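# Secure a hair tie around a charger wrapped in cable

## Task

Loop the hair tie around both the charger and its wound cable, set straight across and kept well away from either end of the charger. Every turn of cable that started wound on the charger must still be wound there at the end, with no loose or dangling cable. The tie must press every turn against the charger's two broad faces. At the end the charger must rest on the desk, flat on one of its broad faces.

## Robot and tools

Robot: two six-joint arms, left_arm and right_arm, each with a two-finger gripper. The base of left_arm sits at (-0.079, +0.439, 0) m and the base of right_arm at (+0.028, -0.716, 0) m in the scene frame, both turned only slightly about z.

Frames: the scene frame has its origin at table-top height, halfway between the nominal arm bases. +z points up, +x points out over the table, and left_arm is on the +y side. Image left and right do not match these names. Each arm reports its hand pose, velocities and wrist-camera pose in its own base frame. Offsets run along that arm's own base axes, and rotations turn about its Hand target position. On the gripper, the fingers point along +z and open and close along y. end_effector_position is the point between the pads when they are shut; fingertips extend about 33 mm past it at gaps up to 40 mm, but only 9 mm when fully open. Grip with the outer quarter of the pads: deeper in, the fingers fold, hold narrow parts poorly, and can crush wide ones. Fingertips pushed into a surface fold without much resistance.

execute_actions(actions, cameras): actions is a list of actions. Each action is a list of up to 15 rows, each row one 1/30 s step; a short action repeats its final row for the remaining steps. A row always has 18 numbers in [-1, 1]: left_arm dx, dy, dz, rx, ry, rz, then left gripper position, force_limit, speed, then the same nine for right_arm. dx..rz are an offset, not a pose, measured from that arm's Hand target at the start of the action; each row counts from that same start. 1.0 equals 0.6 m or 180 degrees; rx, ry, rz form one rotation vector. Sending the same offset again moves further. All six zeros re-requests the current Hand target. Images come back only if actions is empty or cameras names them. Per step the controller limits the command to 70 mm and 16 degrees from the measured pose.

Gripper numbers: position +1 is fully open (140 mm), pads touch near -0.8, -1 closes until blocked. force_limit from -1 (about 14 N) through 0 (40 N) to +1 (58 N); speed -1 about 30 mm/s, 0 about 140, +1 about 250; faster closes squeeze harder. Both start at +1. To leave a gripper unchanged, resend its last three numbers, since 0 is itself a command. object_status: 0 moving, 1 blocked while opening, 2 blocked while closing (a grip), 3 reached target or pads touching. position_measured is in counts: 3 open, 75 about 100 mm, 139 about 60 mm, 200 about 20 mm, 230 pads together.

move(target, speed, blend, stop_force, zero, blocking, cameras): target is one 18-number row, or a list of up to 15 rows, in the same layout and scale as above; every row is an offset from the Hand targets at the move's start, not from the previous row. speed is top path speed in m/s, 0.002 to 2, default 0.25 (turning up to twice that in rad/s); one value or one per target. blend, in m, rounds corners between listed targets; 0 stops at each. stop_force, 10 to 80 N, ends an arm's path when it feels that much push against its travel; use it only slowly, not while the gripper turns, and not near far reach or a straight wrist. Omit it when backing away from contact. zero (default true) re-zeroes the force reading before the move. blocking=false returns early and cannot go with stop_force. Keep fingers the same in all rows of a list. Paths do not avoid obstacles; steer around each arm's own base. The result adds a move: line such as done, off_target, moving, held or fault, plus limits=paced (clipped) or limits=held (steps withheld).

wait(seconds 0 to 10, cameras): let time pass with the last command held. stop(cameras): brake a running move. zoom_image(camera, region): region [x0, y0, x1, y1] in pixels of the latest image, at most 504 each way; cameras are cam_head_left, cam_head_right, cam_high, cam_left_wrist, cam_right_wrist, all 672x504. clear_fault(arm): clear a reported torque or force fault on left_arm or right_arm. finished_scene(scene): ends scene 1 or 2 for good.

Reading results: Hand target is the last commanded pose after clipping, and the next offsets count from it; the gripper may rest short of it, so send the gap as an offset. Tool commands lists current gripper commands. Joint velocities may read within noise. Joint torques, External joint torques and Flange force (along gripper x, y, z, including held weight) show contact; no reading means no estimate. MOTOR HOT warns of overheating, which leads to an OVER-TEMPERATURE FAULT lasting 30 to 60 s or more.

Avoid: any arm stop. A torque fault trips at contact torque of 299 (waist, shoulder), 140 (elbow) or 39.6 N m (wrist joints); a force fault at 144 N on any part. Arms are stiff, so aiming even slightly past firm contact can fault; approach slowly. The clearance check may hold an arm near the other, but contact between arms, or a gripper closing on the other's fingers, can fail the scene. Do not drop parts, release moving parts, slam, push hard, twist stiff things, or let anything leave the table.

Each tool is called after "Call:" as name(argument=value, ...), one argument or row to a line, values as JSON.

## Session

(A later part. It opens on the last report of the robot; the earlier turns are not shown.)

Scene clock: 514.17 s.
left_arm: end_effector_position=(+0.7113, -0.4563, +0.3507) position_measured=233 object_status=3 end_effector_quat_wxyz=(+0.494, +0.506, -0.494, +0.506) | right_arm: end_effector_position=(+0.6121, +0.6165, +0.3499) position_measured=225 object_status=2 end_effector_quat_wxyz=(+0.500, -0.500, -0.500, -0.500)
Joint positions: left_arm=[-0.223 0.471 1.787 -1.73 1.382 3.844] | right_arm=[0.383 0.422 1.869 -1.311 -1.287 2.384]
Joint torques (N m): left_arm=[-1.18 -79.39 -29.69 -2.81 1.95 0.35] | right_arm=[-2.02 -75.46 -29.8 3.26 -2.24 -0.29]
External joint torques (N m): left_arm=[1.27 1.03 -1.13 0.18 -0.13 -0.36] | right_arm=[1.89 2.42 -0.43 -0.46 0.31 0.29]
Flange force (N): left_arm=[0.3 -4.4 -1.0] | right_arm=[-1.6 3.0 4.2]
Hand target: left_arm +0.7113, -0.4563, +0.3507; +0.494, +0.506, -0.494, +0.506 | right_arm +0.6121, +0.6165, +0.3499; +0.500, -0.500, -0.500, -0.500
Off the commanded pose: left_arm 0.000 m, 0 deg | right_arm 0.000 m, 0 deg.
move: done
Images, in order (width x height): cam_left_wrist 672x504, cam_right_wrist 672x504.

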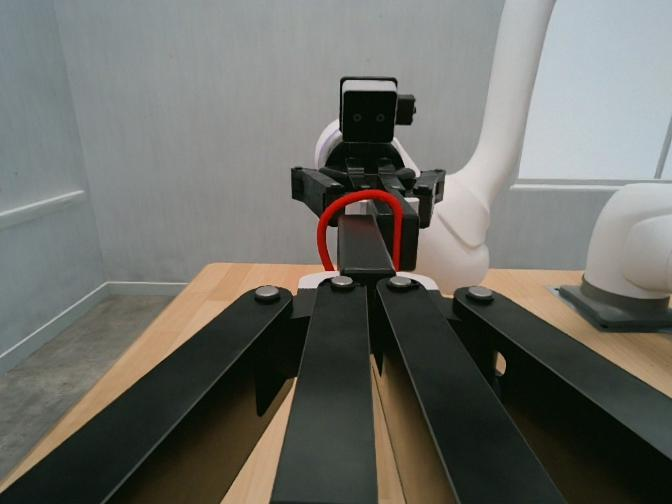

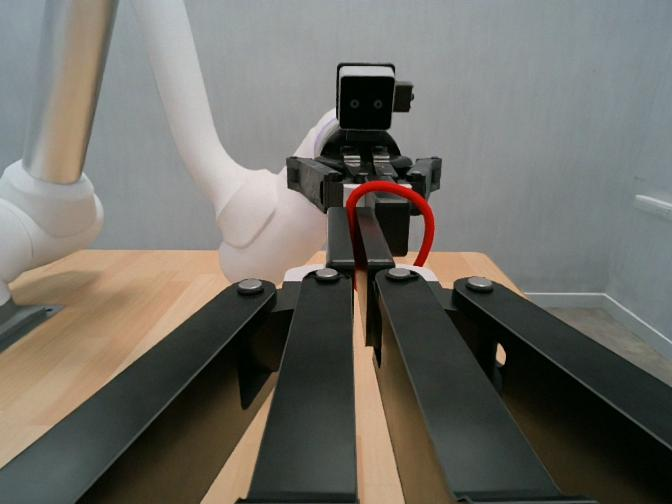

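Call:
move(
  target=[0, -0.0333, -0.002, 0, 0, 0, -1, 0, 0, 0, 0, 0, 0, 0, 0, -1, -1, -1],
  speed=0.025,
  stop_force=12,
  cameras=["cam_left_wrist", "cam_right_wrist", "cam_high", "cam_head_left"],
)

Call:
zoom_image(
  camera="cam_left_wrist",
  region=[290, 160, 450, 290],
)

Call:
zoom_image(
  camera="cam_right_wrist",
  region=[310, 160, 470, 290],
)

Call:
zoom_image(
  camera="cam_high",
  region=[270, 120, 390, 190],
)

Scene clock: 531.60 s.
left_arm: end_effector_position=(+0.7113, -0.4762, +0.3495) position_measured=233 object_status=3 end_effector_quat_wxyz=(+0.494, +0.506, -0.494, +0.506) | right_arm: end_effector_position=(+0.6121, +0.6165, +0.3499) position_measured=225 object_status=2 end_effector_quat_wxyz=(+0.500, -0.500, -0.500, -0.500)
Joint positions: left_arm=[-0.25 0.477 1.78 -1.747 1.361 3.846] | right_arm=[0.383 0.422 1.869 -1.311 -1.287 2.384]
Joint torques (N m): left_arm=[-1.25 -80.4 -29.74 -2.92 1.96 0.26] | right_arm=[-1.99 -75.28 -29.78 3.24 -2.23 -0.3]
External joint torques (N m): left_arm=[1.14 1.39 -1.16 0.23 -0.14 -0.26] | right_arm=[2.1 2.53 -0.52 -0.42 0.3 0.3]
Flange force (N): left_arm=[-0.2 -4.9 -0.6] | right_arm=[-1.7 3.1 4.6]
Hand target: left_arm +0.7113, -0.4762, +0.3495; +0.494, +0.506, -0.494, +0.506 | right_arm +0.6121, +0.6165, +0.3499; +0.500, -0.500, -0.500, -0.500
Off the commanded pose: left_arm 0.000 m, 0 deg | right_arm 0.000 m, 0 deg.
move: done
Images, in order (width x height): cam_head_left 672x504, cam_high 672x504, cam_left_wrist 672x504, cam_right_wrist 672x504.

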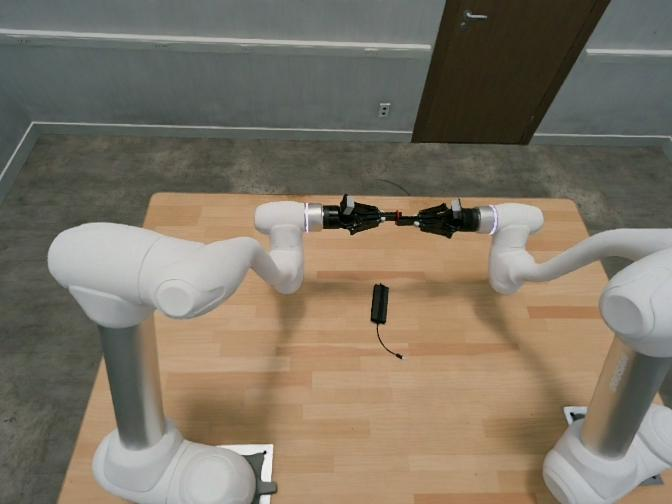

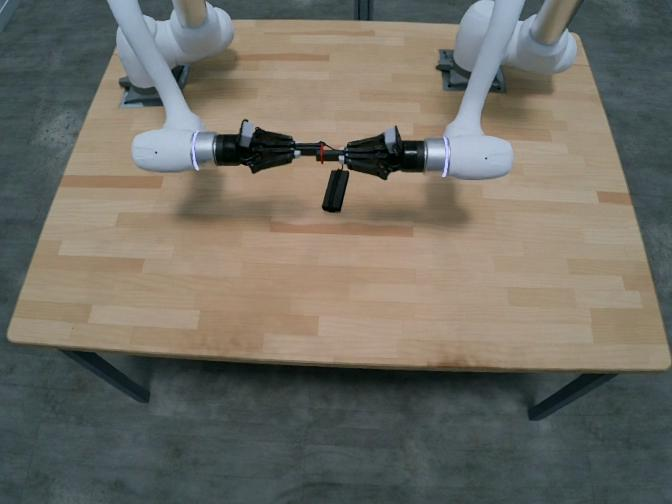

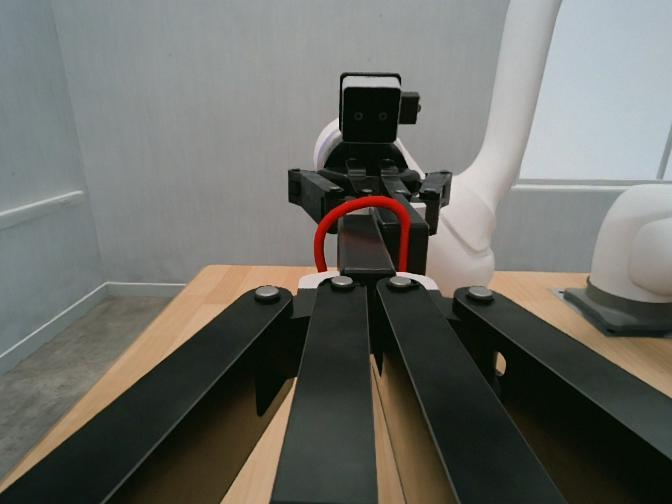

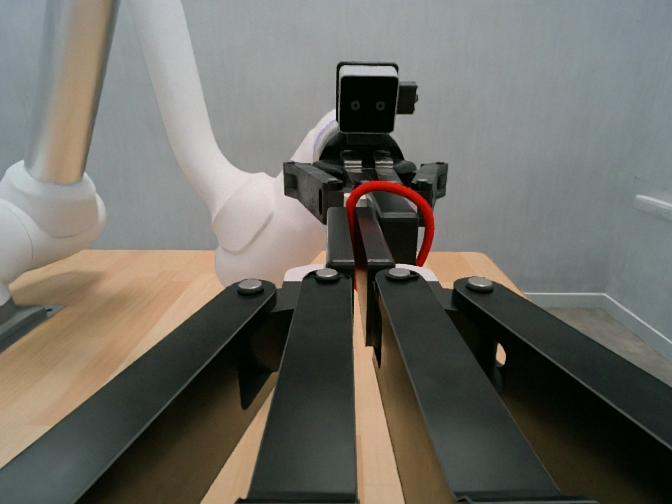

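Scaled by 3.150.

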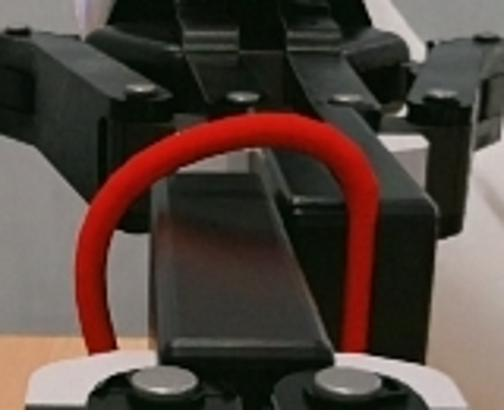

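Scaled by 3.150.

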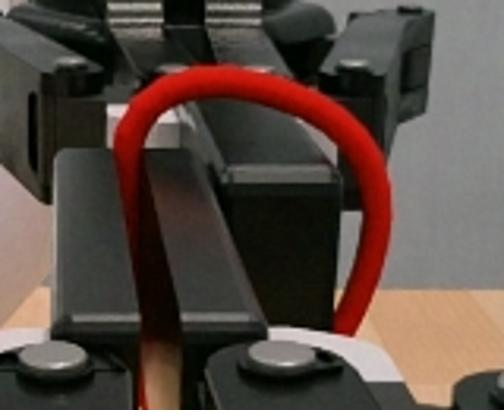

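Scaled by 4.200.

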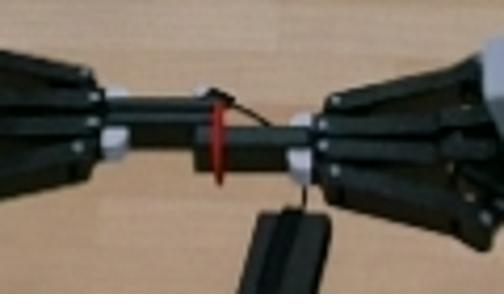

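Call:
move(
  target=[0, 0, 0, 0, 0, 0, -1, 0, 0, -0.0033, 0, 0, 0, 0, 0, -1, -1, -1],
  speed=0.02,
)

Call:
move(
  target=[0, 0, 0, 0, 0, 0, -1, 0, 0, 0, 0, 0, 0, 0, 0, -0.68, -1, -1],
  cameras=["cam_left_wrist", "cam_right_wrist", "cam_high"],
)

Call:
zoom_image(
  camera="cam_left_wrist",
  region=[290, 160, 450, 290],
)

Call:
zoom_image(
  camera="cam_right_wrist",
  region=[310, 160, 470, 290],
)

Call:
zoom_image(
  camera="cam_high",
  region=[270, 120, 390, 190],
)

Scene clock: 549.80 s.
left_arm: end_effector_position=(+0.7113, -0.4762, +0.3495) position_measured=233 object_status=3 end_effector_quat_wxyz=(+0.494, +0.506, -0.494, +0.506) | right_arm: end_effector_position=(+0.6102, +0.6165, +0.3499) position_measured=225 object_status=2 end_effector_quat_wxyz=(+0.500, -0.500, -0.500, -0.500)
Joint positions: left_arm=[-0.25 0.477 1.78 -1.747 1.361 3.846] | right_arm=[0.384 0.419 1.873 -1.31 -1.286 2.382]
Joint torques (N m): left_arm=[-1.41 -80.18 -29.67 -2.85 1.97 0.3] | right_arm=[-1.99 -74.98 -29.7 3.25 -2.24 -0.25]
External joint torques (N m): left_arm=[1.33 1.14 -1.25 0.16 -0.15 -0.3] | right_arm=[1.96 1.78 -0.73 -0.43 0.3 0.25]
Flange force (N): left_arm=[0.1 -4.8 -0.8] | right_arm=[-0.8 2.7 4.2]
Hand target: left_arm +0.7113, -0.4762, +0.3495; +0.494, +0.506, -0.494, +0.506 | right_arm +0.6102, +0.6165, +0.3499; +0.500, -0.500, -0.500, -0.500
Off the commanded pose: left_arm 0.000 m, 0 deg | right_arm 0.000 m, 0 deg.
move: done

Scene clock: 550.30 s.
left_arm: end_effector_position=(+0.7114, -0.4763, +0.3495) position_measured=233 object_status=3 end_effector_quat_wxyz=(+0.494, +0.506, -0.494, +0.506) | right_arm: end_effector_position=(+0.6101, +0.6165, +0.3499) position_measured=215 object_status=0 end_effector_quat_wxyz=(+0.500, -0.500, -0.500, -0.500)
Joint positions: left_arm=[-0.25 0.477 1.78 -1.747 1.361 3.846] | right_arm=[0.384 0.419 1.873 -1.31 -1.286 2.382]
Joint torques (N m): left_arm=[-8.61 -82.77 -27.89 -1.15 4.46 0.27] | right_arm=[-4.95 -72.15 -32.64 5.07 0.3 -0.3]
External joint torques (N m): left_arm=[8.79 3.7 -3.02 -1.53 -2.64 -0.27] | right_arm=[4.76 -1.11 2.2 -2.24 -2.24 0.29]
Flange force (N): left_arm=[-1.4 -13.4 -5.2] | right_arm=[0.5 -5.9 -0.3]
Hand target: left_arm +0.7113, -0.4762, +0.3495; +0.494, +0.506, -0.494, +0.506 | right_arm +0.6102, +0.6165, +0.3499; +0.500, -0.500, -0.500, -0.500
Off the commanded pose: left_arm 0.000 m, 0 deg | right_arm 0.000 m, 0 deg.
move: done
Images, in order (width x height): cam_high 672x504, cam_left_wrist 672x504, cam_right_wrist 672x504.

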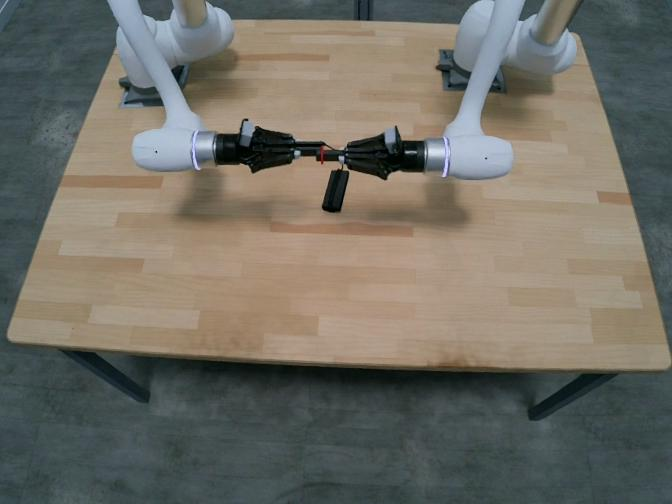

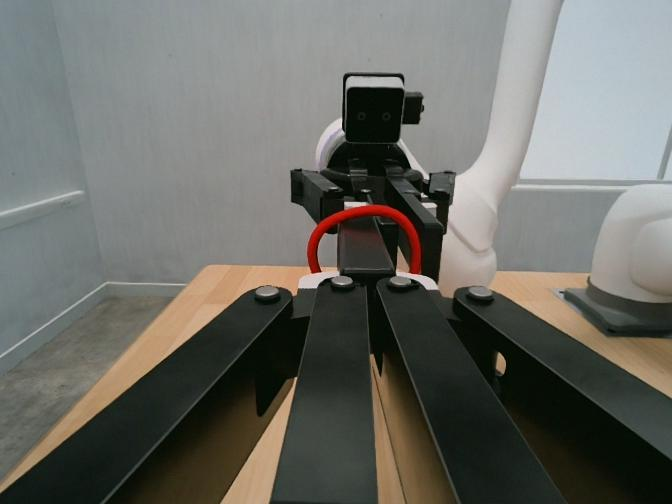

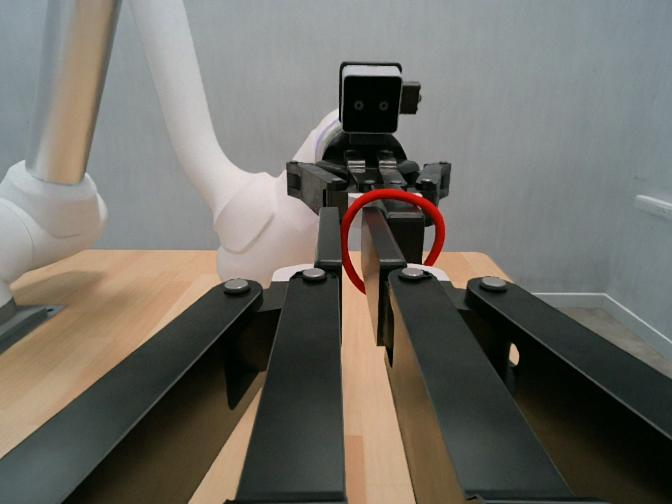

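Scaled by 3.150.

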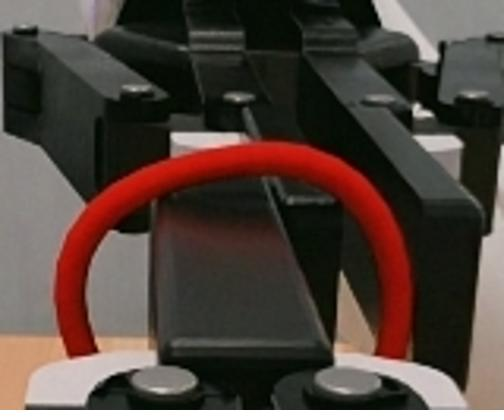

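Scaled by 3.150.

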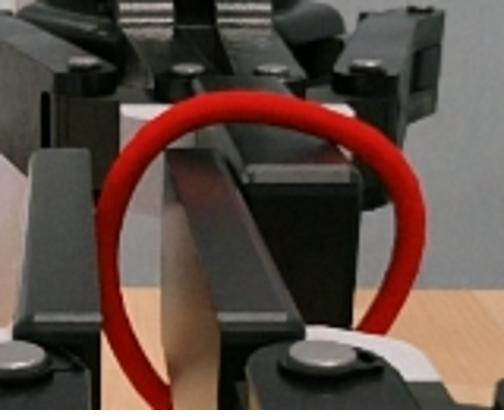

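Scaled by 4.200.

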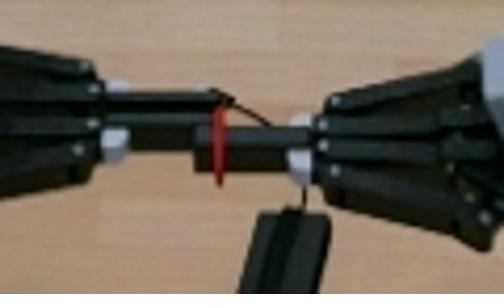

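Call:
move(
  target=[0, 0, 0, 0, 0, 0, -1, 0, 0, -0.0045, 0, 0, 0, 0, 0, -0.68, -1, -1],
  speed=0.02,
  cameras=["cam_left_wrist", "cam_right_wrist", "cam_high"],
)

Call:
zoom_image(
  camera="cam_right_wrist",
  region=[310, 160, 470, 290],
)

Call:
zoom_image(
  camera="cam_high",
  region=[270, 120, 390, 190],
)

Scene clock: 556.83 s.
left_arm: end_effector_position=(+0.7113, -0.4763, +0.3494) position_measured=233 object_status=3 end_effector_quat_wxyz=(+0.494, +0.506, -0.494, +0.506) | right_arm: end_effector_position=(+0.6075, +0.6165, +0.3499) position_measured=214 object_status=3 end_effector_quat_wxyz=(+0.500, -0.500, -0.500, -0.500)
Joint positions: left_arm=[-0.25 0.477 1.78 -1.747 1.361 3.846] | right_arm=[0.386 0.416 1.878 -1.308 -1.285 2.38]
Joint torques (N m): left_arm=[-1.43 -79.92 -29.65 -2.91 2 0.32] | right_arm=[-2.24 -74.78 -29.66 3.22 -2.24 -0.3]
External joint torques (N m): left_arm=[1.24 0.96 -1.23 0.23 -0.18 -0.32] | right_arm=[2.36 2.31 -0.62 -0.4 0.3 0.3]
Flange force (N): left_arm=[0.4 -4.5 -0.8] | right_arm=[-1.4 2.9 5.0]
Hand target: left_arm +0.7113, -0.4762, +0.3495; +0.494, +0.506, -0.494, +0.506 | right_arm +0.6075, +0.6165, +0.3499; +0.500, -0.500, -0.500, -0.500
Off the commanded pose: left_arm 0.000 m, 0 deg | right_arm 0.000 m, 0 deg.
move: done
Images, in order (width x height): cam_high 672x504, cam_left_wrist 672x504, cam_right_wrist 672x504.

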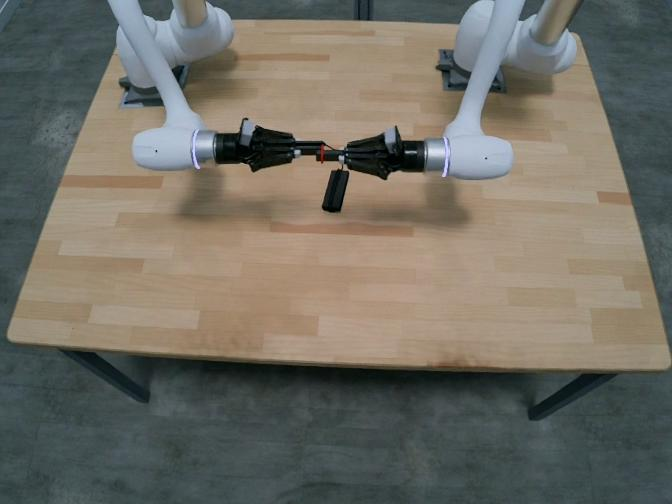

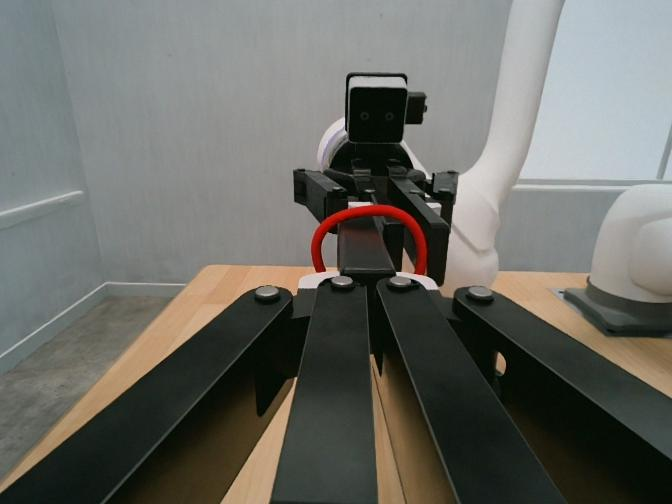

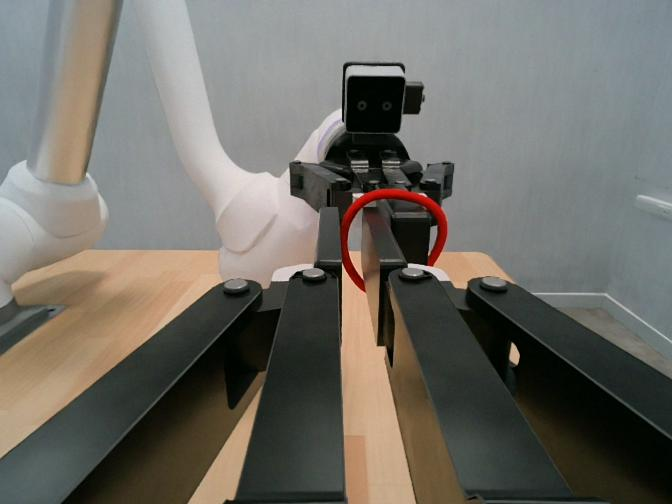

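Scaled by 3.150.

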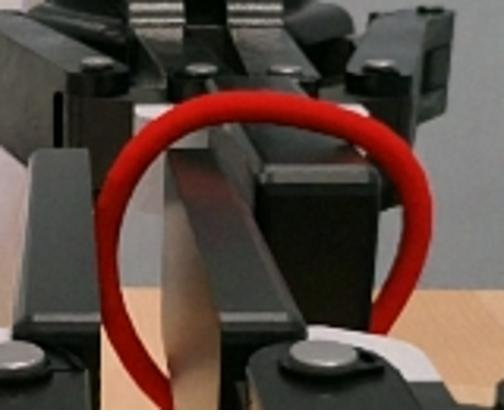

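Scaled by 4.200.

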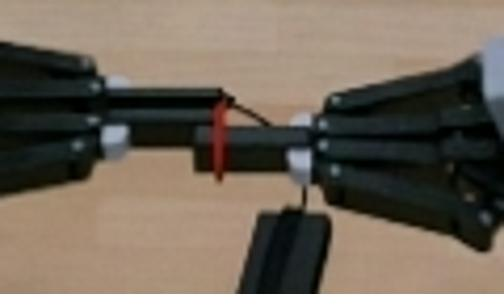

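Call:
move(
  target=[0, 0, 0, 0, 0, 0, -1, 0, 0, 0, 0, -0.0083, 0, 0, 0, -0.68, -1, -1],
  speed=0.02,
  cameras=["cam_left_wrist", "cam_right_wrist", "cam_high"],
)

Call:
zoom_image(
  camera="cam_right_wrist",
  region=[310, 160, 470, 290],
)

Call:
zoom_image(
  camera="cam_left_wrist",
  region=[290, 160, 450, 290],
)

Scene clock: 565.13 s.
left_arm: end_effector_position=(+0.7113, -0.4763, +0.3495) position_measured=233 object_status=3 end_effector_quat_wxyz=(+0.494, +0.506, -0.494, +0.506) | right_arm: end_effector_position=(+0.6074, +0.6165, +0.3449) position_measured=214 object_status=3 end_effector_quat_wxyz=(+0.500, -0.500, -0.500, -0.500)
Joint positions: left_arm=[-0.25 0.477 1.78 -1.747 1.361 3.846] | right_arm=[0.386 0.422 1.881 -1.306 -1.288 2.371]
Joint torques (N m): left_arm=[-1.35 -80.3 -29.73 -2.85 2.01 0.32] | right_arm=[-1.96 -75.05 -29.34 3.24 -2.25 -0.31]
External joint torques (N m): left_arm=[1.57 1.31 -1.16 0.17 -0.2 -0.32] | right_arm=[1.91 2.22 -0.61 -0.44 0.29 0.31]
Flange force (N): left_arm=[-0.1 -4.9 -1.1] | right_arm=[-1.3 3.0 4.3]
Hand target: left_arm +0.7113, -0.4762, +0.3495; +0.494, +0.506, -0.494, +0.506 | right_arm +0.6075, +0.6165, +0.3449; +0.500, -0.500, -0.500, -0.500
Off the commanded pose: left_arm 0.000 m, 0 deg | right_arm 0.000 m, 0 deg.
move: done
Images, in order (width x height): cam_high 672x504, cam_left_wrist 672x504, cam_right_wrist 672x504.

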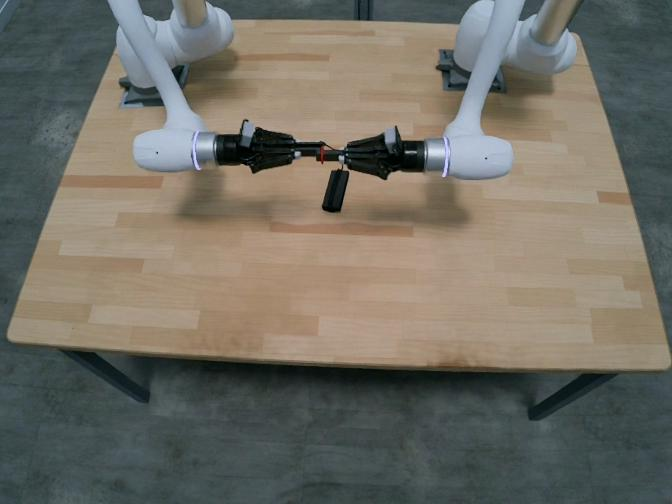

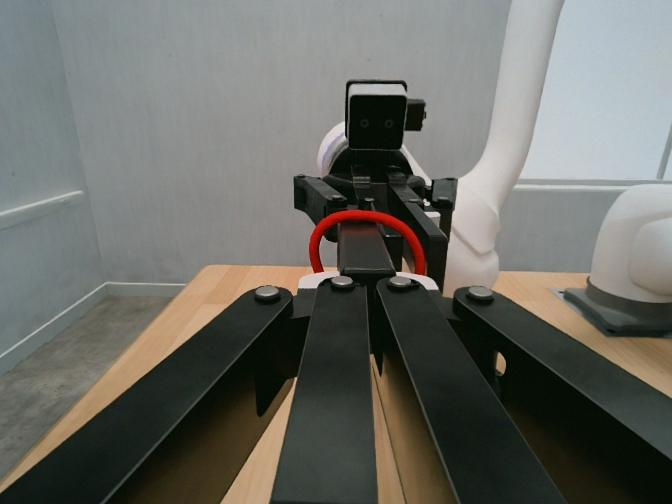

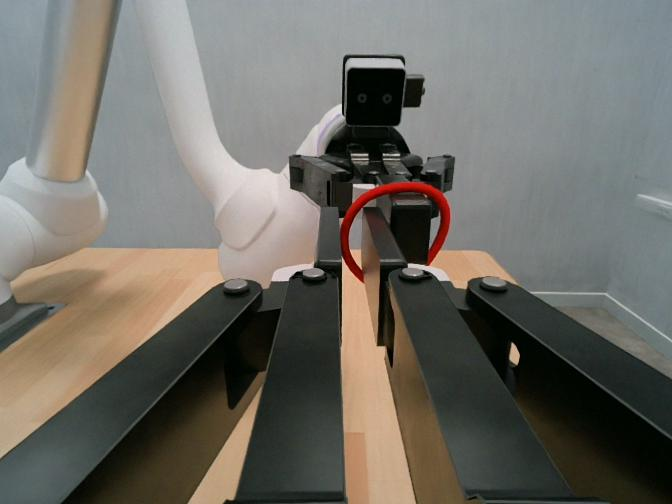

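Scaled by 3.150.

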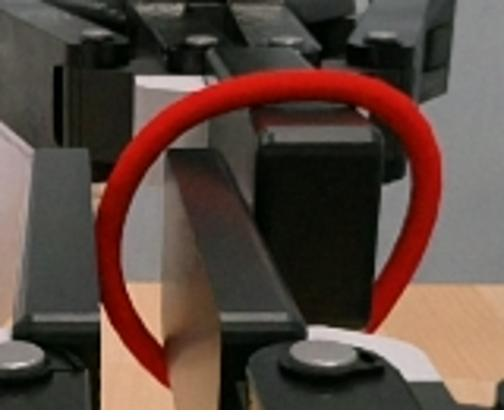

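Scaled by 3.150.

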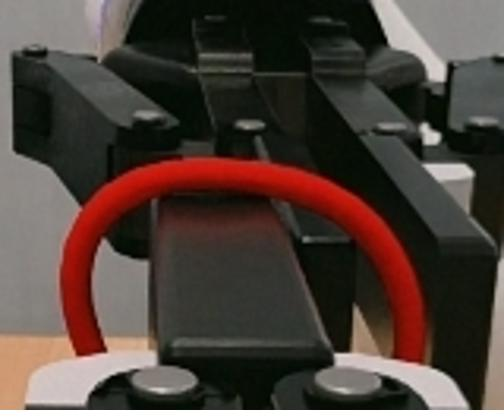

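Call:
move(
  target=[
    [0, 0, 0, 0, 0, 0, -1, 0, 0, -0.004, 0, 0, 0, 0, 0, -0.68, -1, -1],
    [0, 0, 0, 0, 0, 0, -1, 0, 0, -0.004, -0.012, 0, 0, 0, 0, -0.68, -1, -1],
  ],
  speed=0.02,
  cameras=["cam_left_wrist", "cam_right_wrist", "cam_high"],
)

Call:
zoom_image(
  camera="cam_right_wrist",
  region=[310, 160, 470, 290],
)

Call:
zoom_image(
  camera="cam_left_wrist",
  region=[290, 160, 450, 290],
)

Call:
zoom_image(
  camera="cam_high",
  region=[270, 120, 390, 190],
)

Scene clock: 574.57 s.
left_arm: end_effector_position=(+0.7113, -0.4762, +0.3495) position_measured=233 object_status=3 end_effector_quat_wxyz=(+0.494, +0.506, -0.494, +0.506) | right_arm: end_effector_position=(+0.6050, +0.6093, +0.3449) position_measured=214 object_status=3 end_effector_quat_wxyz=(+0.500, -0.500, -0.500, -0.500)
Joint positions: left_arm=[-0.25 0.477 1.78 -1.747 1.361 3.846] | right_arm=[0.377 0.415 1.891 -1.311 -1.295 2.369]
Joint torques (N m): left_arm=[-1.3 -80.35 -29.56 -2.87 1.92 0.31] | right_arm=[-2.06 -74 -29.36 3.23 -2.27 -0.29]
External joint torques (N m): left_arm=[1.22 1.33 -1.35 0.18 -0.1 -0.31] | right_arm=[1.9 2.11 -0.54 -0.46 0.32 0.29]
Flange force (N): left_arm=[0.0 -5.2 -0.7] | right_arm=[-1.2 2.8 4.1]
Hand target: left_arm +0.7113, -0.4762, +0.3495; +0.494, +0.506, -0.494, +0.506 | right_arm +0.6051, +0.6093, +0.3449; +0.500, -0.500, -0.500, -0.500
Off the commanded pose: left_arm 0.000 m, 0 deg | right_arm 0.000 m, 0 deg.
move: done
Images, in order (width x height): cam_high 672x504, cam_left_wrist 672x504, cam_right_wrist 672x504.

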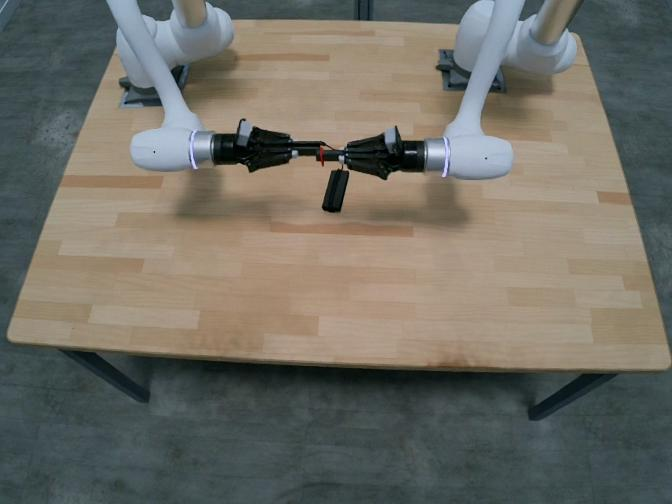

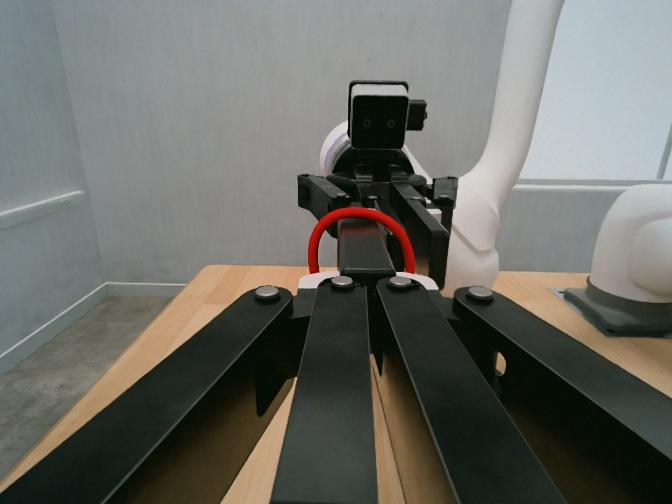

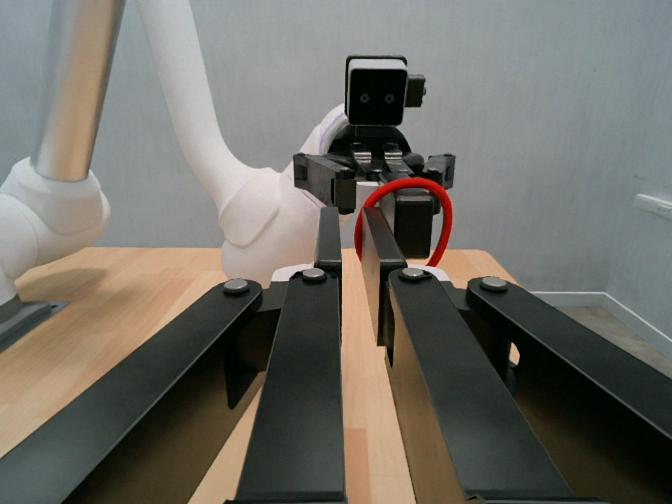

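Scaled by 3.150.

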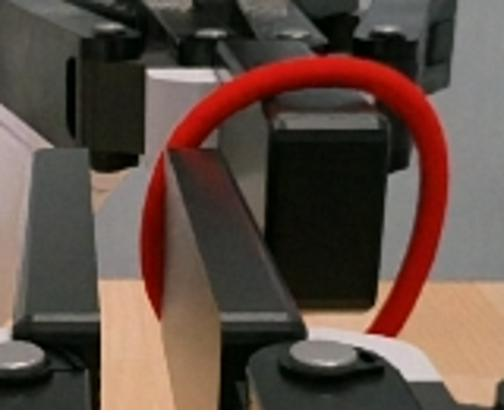

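Scaled by 3.150.

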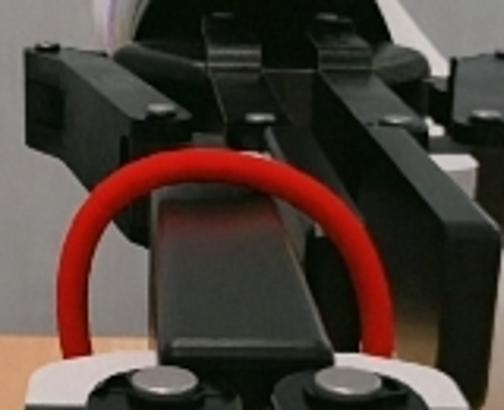

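Scaled by 4.200.

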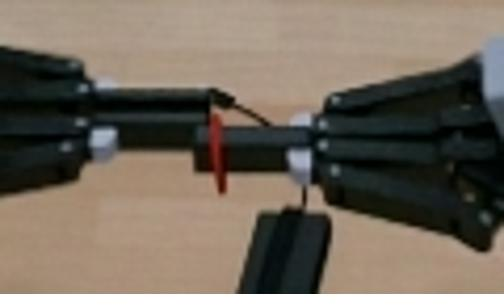

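Call:
move(
  target=[0, 0, 0, 0, 0, 0, -1, 0, 0, 0, -0.1333, 0, 0, 0, 0, -0.68, -1, -1],
  speed=0.1,
  cameras=["cam_left_wrist", "cam_right_wrist", "cam_high"],
)

Call:
zoom_image(
  camera="cam_right_wrist",
  region=[330, 130, 470, 250],
)

Call:
zoom_image(
  camera="cam_high",
  region=[290, 120, 390, 190],
)

Scene clock: 582.60 s.
left_arm: end_effector_position=(+0.7113, -0.4762, +0.3495) position_measured=233 object_status=3 end_effector_quat_wxyz=(+0.494, +0.506, -0.494, +0.506) | right_arm: end_effector_position=(+0.6050, +0.5293, +0.3449) position_measured=214 object_status=3 end_effector_quat_wxyz=(+0.500, -0.500, -0.500, -0.500)
Joint positions: left_arm=[-0.25 0.477 1.78 -1.747 1.361 3.846] | right_arm=[0.26 0.379 1.949 -1.39 -1.383 2.367]
Joint torques (N m): left_arm=[-1.12 -80.26 -29.68 -2.87 1.99 0.3] | right_arm=[-2.01 -69.26 -28.18 2.98 -2.25 -0.31]
External joint torques (N m): left_arm=[0.86 0.96 -1.29 0.17 -0.16 -0.3] | right_arm=[2 1.71 -0.47 -0.44 0.28 0.31]
Flange force (N): left_arm=[0.3 -4.5 -0.2] | right_arm=[-1.0 2.5 3.8]
Hand target: left_arm +0.7113, -0.4762, +0.3495; +0.494, +0.506, -0.494, +0.506 | right_arm +0.6051, +0.5293, +0.3449; +0.500, -0.500, -0.500, -0.500
Off the commanded pose: left_arm 0.000 m, 0 deg | right_arm 0.000 m, 0 deg.
move: done
Images, in order (width x height): cam_high 672x504, cam_left_wrist 672x504, cam_right_wrist 672x504.

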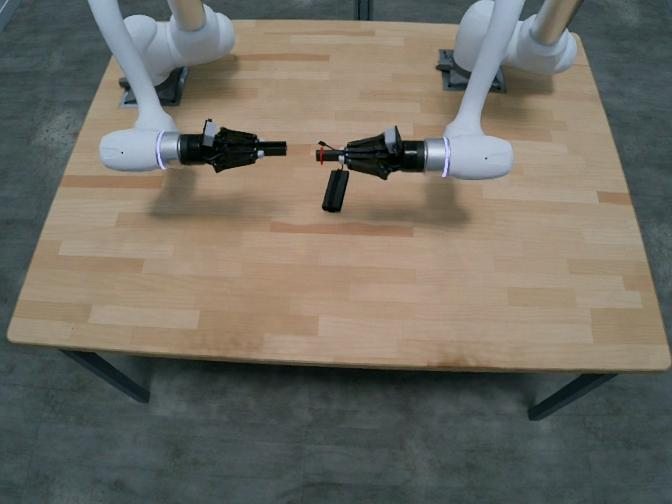

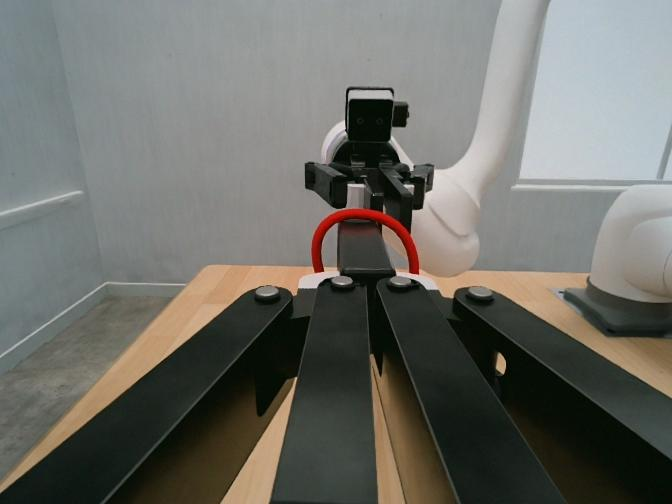

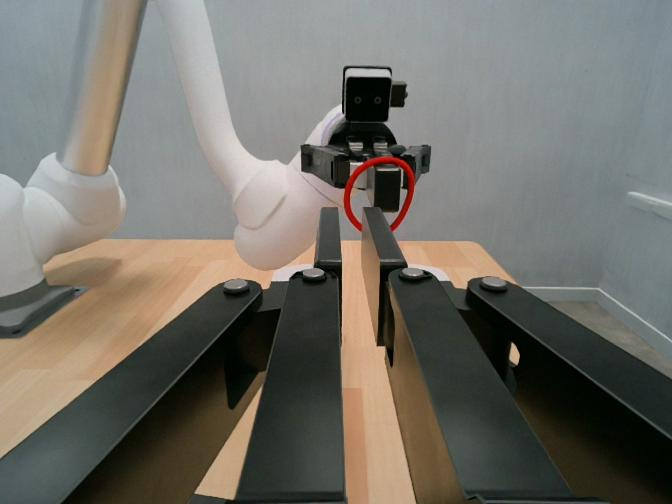

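Scaled by 3.600.

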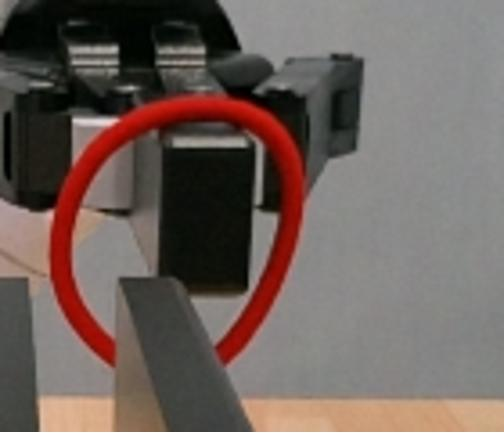

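Scaled by 5.040.

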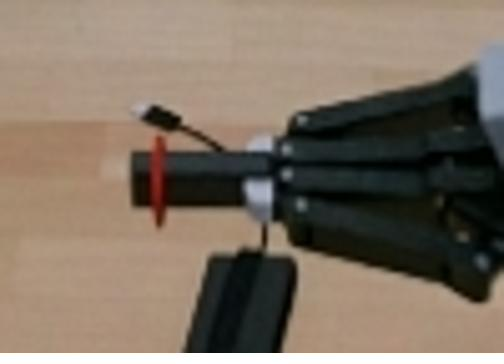

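Call:
move(
  target=[0, 0, 0, 0, 0, 0, -0.4, 0, -1, 0, 0, 0, 0, 0, 0, -0.68, -1, -1],
  cameras=["cam_left_wrist", "cam_right_wrist", "cam_high"],
)

Call:
zoom_image(
  camera="cam_right_wrist",
  region=[310, 130, 470, 250],
)

Call:
zoom_image(
  camera="cam_high",
  region=[290, 120, 390, 190],
)

Call:
zoom_image(
  camera="cam_left_wrist",
  region=[250, 140, 450, 300],
)

Scene clock: 589.50 s.
left_arm: end_effector_position=(+0.7113, -0.4762, +0.3495) position_measured=179 object_status=0 end_effector_quat_wxyz=(+0.494, +0.506, -0.494, +0.506) | right_arm: end_effector_position=(+0.6051, +0.5293, +0.3449) position_measured=214 object_status=3 end_effector_quat_wxyz=(+0.500, -0.500, -0.500, -0.500)
Joint positions: left_arm=[-0.25 0.477 1.78 -1.747 1.361 3.846] | right_arm=[0.26 0.379 1.949 -1.39 -1.383 2.367]
Joint torques (N m): left_arm=[-1.33 -80.36 -29.67 -2.84 1.95 0.32] | right_arm=[-1.96 -69.46 -28.17 2.98 -2.25 -0.29]
External joint torques (N m): left_arm=[1.57 1.33 -1.22 0.17 -0.14 -0.32] | right_arm=[2.24 1.65 -0.52 -0.43 0.27 0.28]
Flange force (N): left_arm=[0.0 -5.1 -1.2] | right_arm=[-0.9 2.4 4.2]
Hand target: left_arm +0.7113, -0.4762, +0.3495; +0.494, +0.506, -0.494, +0.506 | right_arm +0.6051, +0.5293, +0.3449; +0.500, -0.500, -0.500, -0.500
Off the commanded pose: left_arm 0.000 m, 0 deg | right_arm 0.000 m, 0 deg.
move: done
Images, in order (width x height): cam_high 672x504, cam_left_wrist 672x504, cam_right_wrist 672x504.

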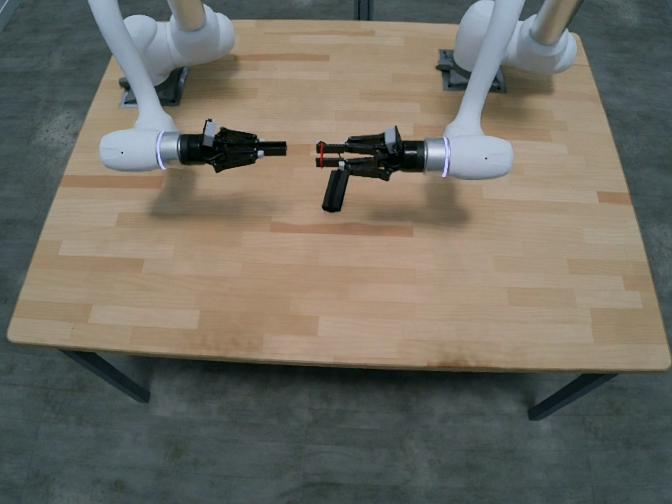

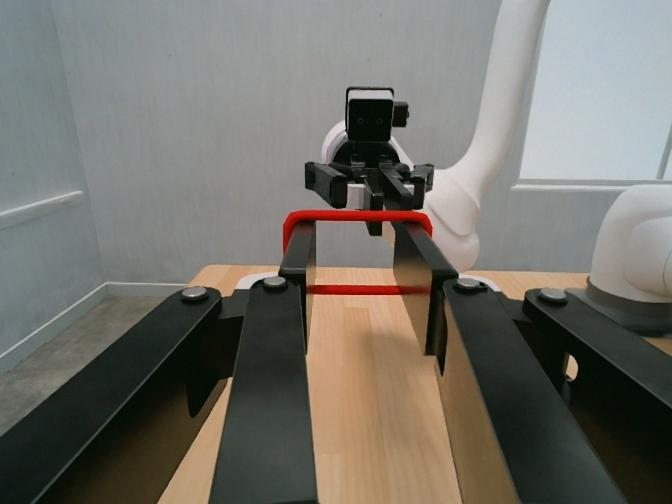

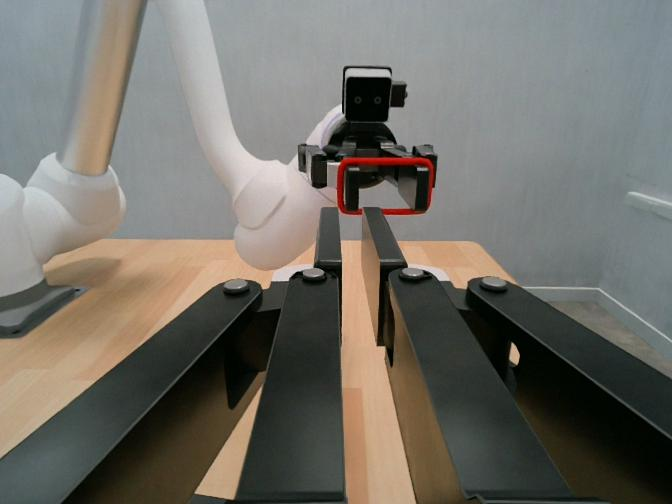

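Scaled by 3.150.

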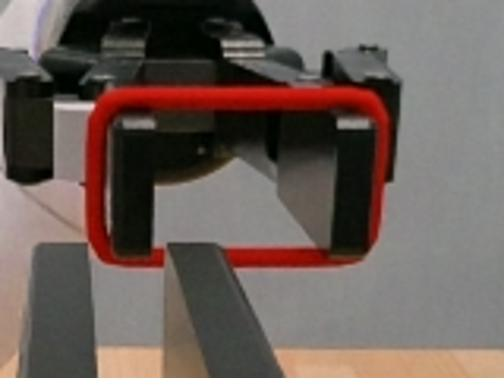

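Scaled by 5.040.

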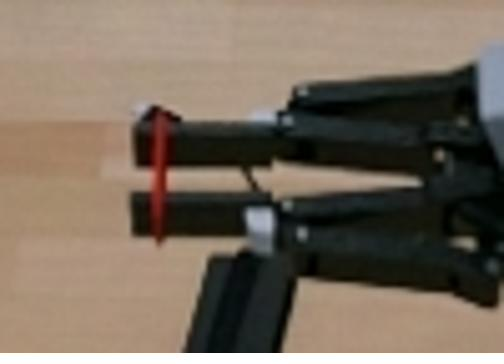

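Scaled by 2.520.

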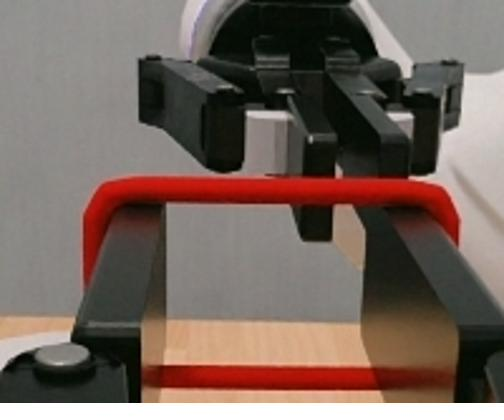

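Call:
move(
  target=[0, 0.333, 0.083, 0, 0, 0, -0.4, 0, -1, 0, 0, 0, 0, 0, 0, -0.68, -1, -1],
  speed=0.2,
)

Call:
move(
  target=[0, 0, 0, 0, 0, 0, -0.4, 0, -1, -0.2413, 0.2598, -0.158, -0.357, 0.4254, -0.4254, 0.2, -0.5, 0],
  speed=0.25,
  cameras=["all"],
)

Scene clock: 603.90 s.
left_arm: end_effector_position=(+0.7113, -0.2765, +0.3993) position_measured=179 object_status=3 end_effector_quat_wxyz=(+0.494, +0.506, -0.494, +0.506) | right_arm: end_effector_position=(+0.6051, +0.5293, +0.3449) position_measured=214 object_status=3 end_effector_quat_wxyz=(+0.500, -0.500, -0.500, -0.500)
Joint positions: left_arm=[0.03 0.411 1.773 -1.568 1.577 3.755] | right_arm=[0.26 0.379 1.949 -1.39 -1.383 2.367]
Joint torques (N m): left_arm=[-1.06 -75.21 -30.89 -2.45 1.7 0.26] | right_arm=[-1.93 -69.42 -28.2 2.98 -2.27 -0.3]
External joint torques (N m): left_arm=[1.33 1.06 -1.31 0.19 -0.09 -0.26] | right_arm=[1.79 2.51 -0.34 -0.45 0.32 0.3]
Flange force (N): left_arm=[0.4 -4.3 -2.2] | right_arm=[-2.0 3.3 3.8]
Hand target: left_arm +0.7113, -0.2764, +0.3993; +0.494, +0.506, -0.494, +0.506 | right_arm +0.6051, +0.5293, +0.3449; +0.500, -0.500, -0.500, -0.500
Off the commanded pose: left_arm 0.000 m, 0 deg | right_arm 0.000 m, 0 deg.
move: done

Scene clock: 608.70 s.
left_arm: end_effector_position=(+0.7113, -0.2764, +0.3993) position_measured=179 object_status=3 end_effector_quat_wxyz=(+0.494, +0.506, -0.494, +0.506) | right_arm: end_effector_position=(+0.4603, +0.6852, +0.2501) position_measured=104 object_status=3 end_effector_quat_wxyz=(+0.000, +0.996, -0.087, +0.000)
Joint positions: left_arm=[0.031 0.411 1.773 -1.568 1.577 3.755] | right_arm=[0.938 0.467 1.326 -3.142 -1.347 5.824]
Joint torques (N m): left_arm=[-1.24 -75.62 -31.03 -2.45 1.79 0.32] | right_arm=[-2.14 -91.19 -40.73 -4.07 -0.24 -0.29]
External joint torques (N m): left_arm=[1.08 1.38 -1.21 0.15 -0.17 -0.32] | right_arm=[2.32 1.62 -1.12 -0.27 0.26 0.29]
Flange force (N): left_arm=[0.1 -4.6 -1.7] | right_arm=[-0.7 -6.1 -0.4]
Hand target: left_arm +0.7113, -0.2764, +0.3993; +0.494, +0.506, -0.494, +0.506 | right_arm +0.4603, +0.6852, +0.2501; +0.000, +0.996, -0.087, +0.000
Off the commanded pose: left_arm 0.000 m, 0 deg | right_arm 0.000 m, 0 deg.
move: done

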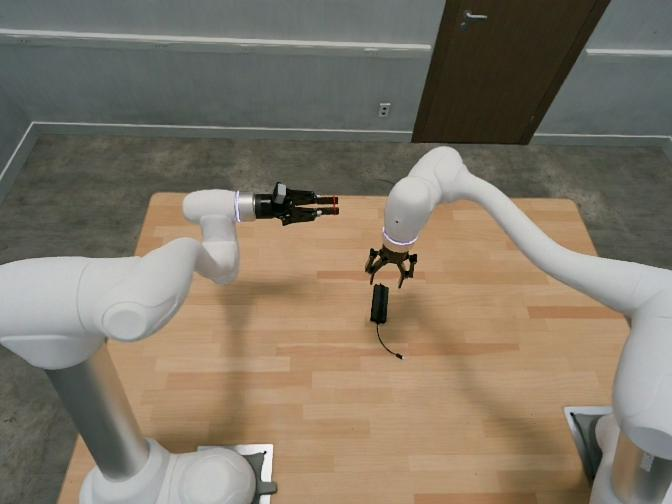

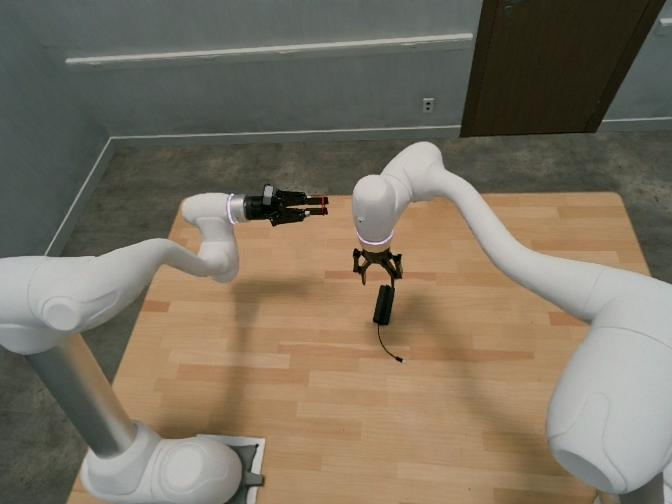

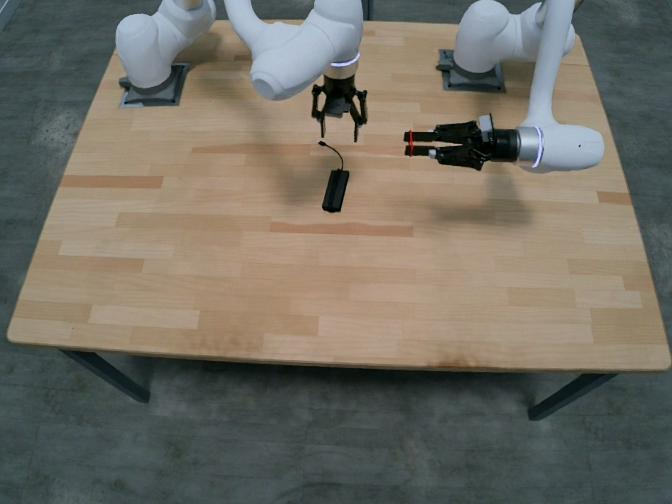

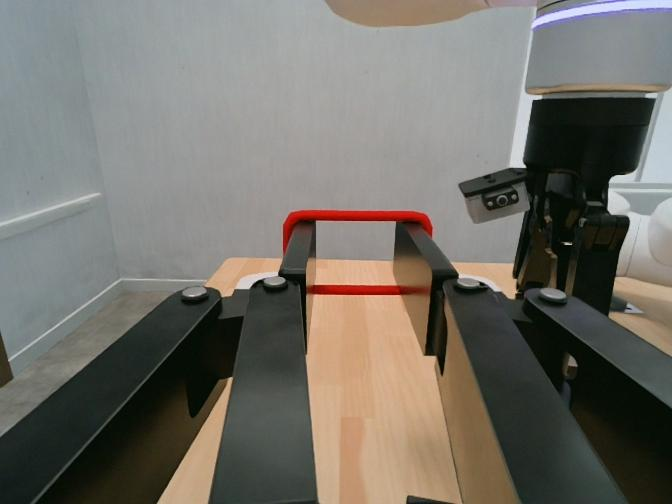

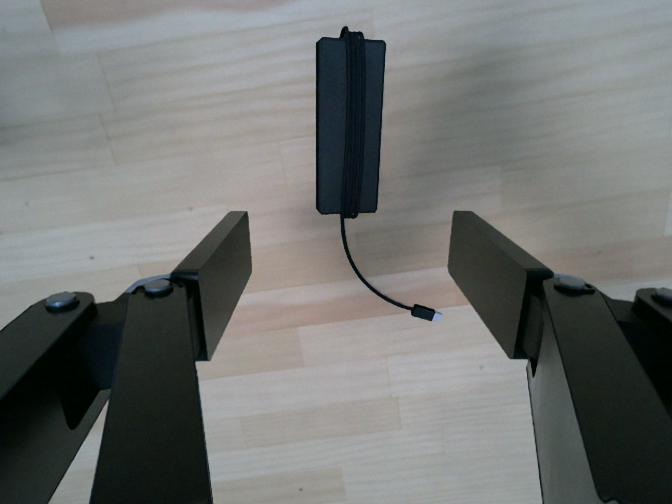

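Call:
zoom_image(
  camera="cam_right_wrist",
  region=[290, 10, 450, 230],
)

Scaled by 2.291.

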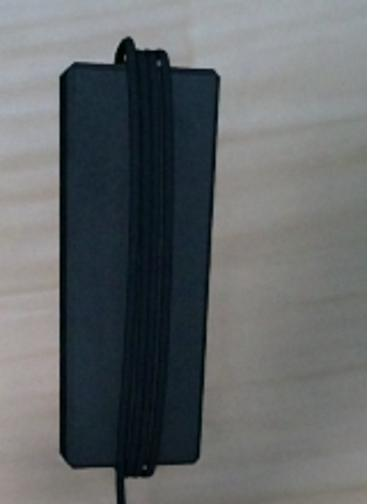

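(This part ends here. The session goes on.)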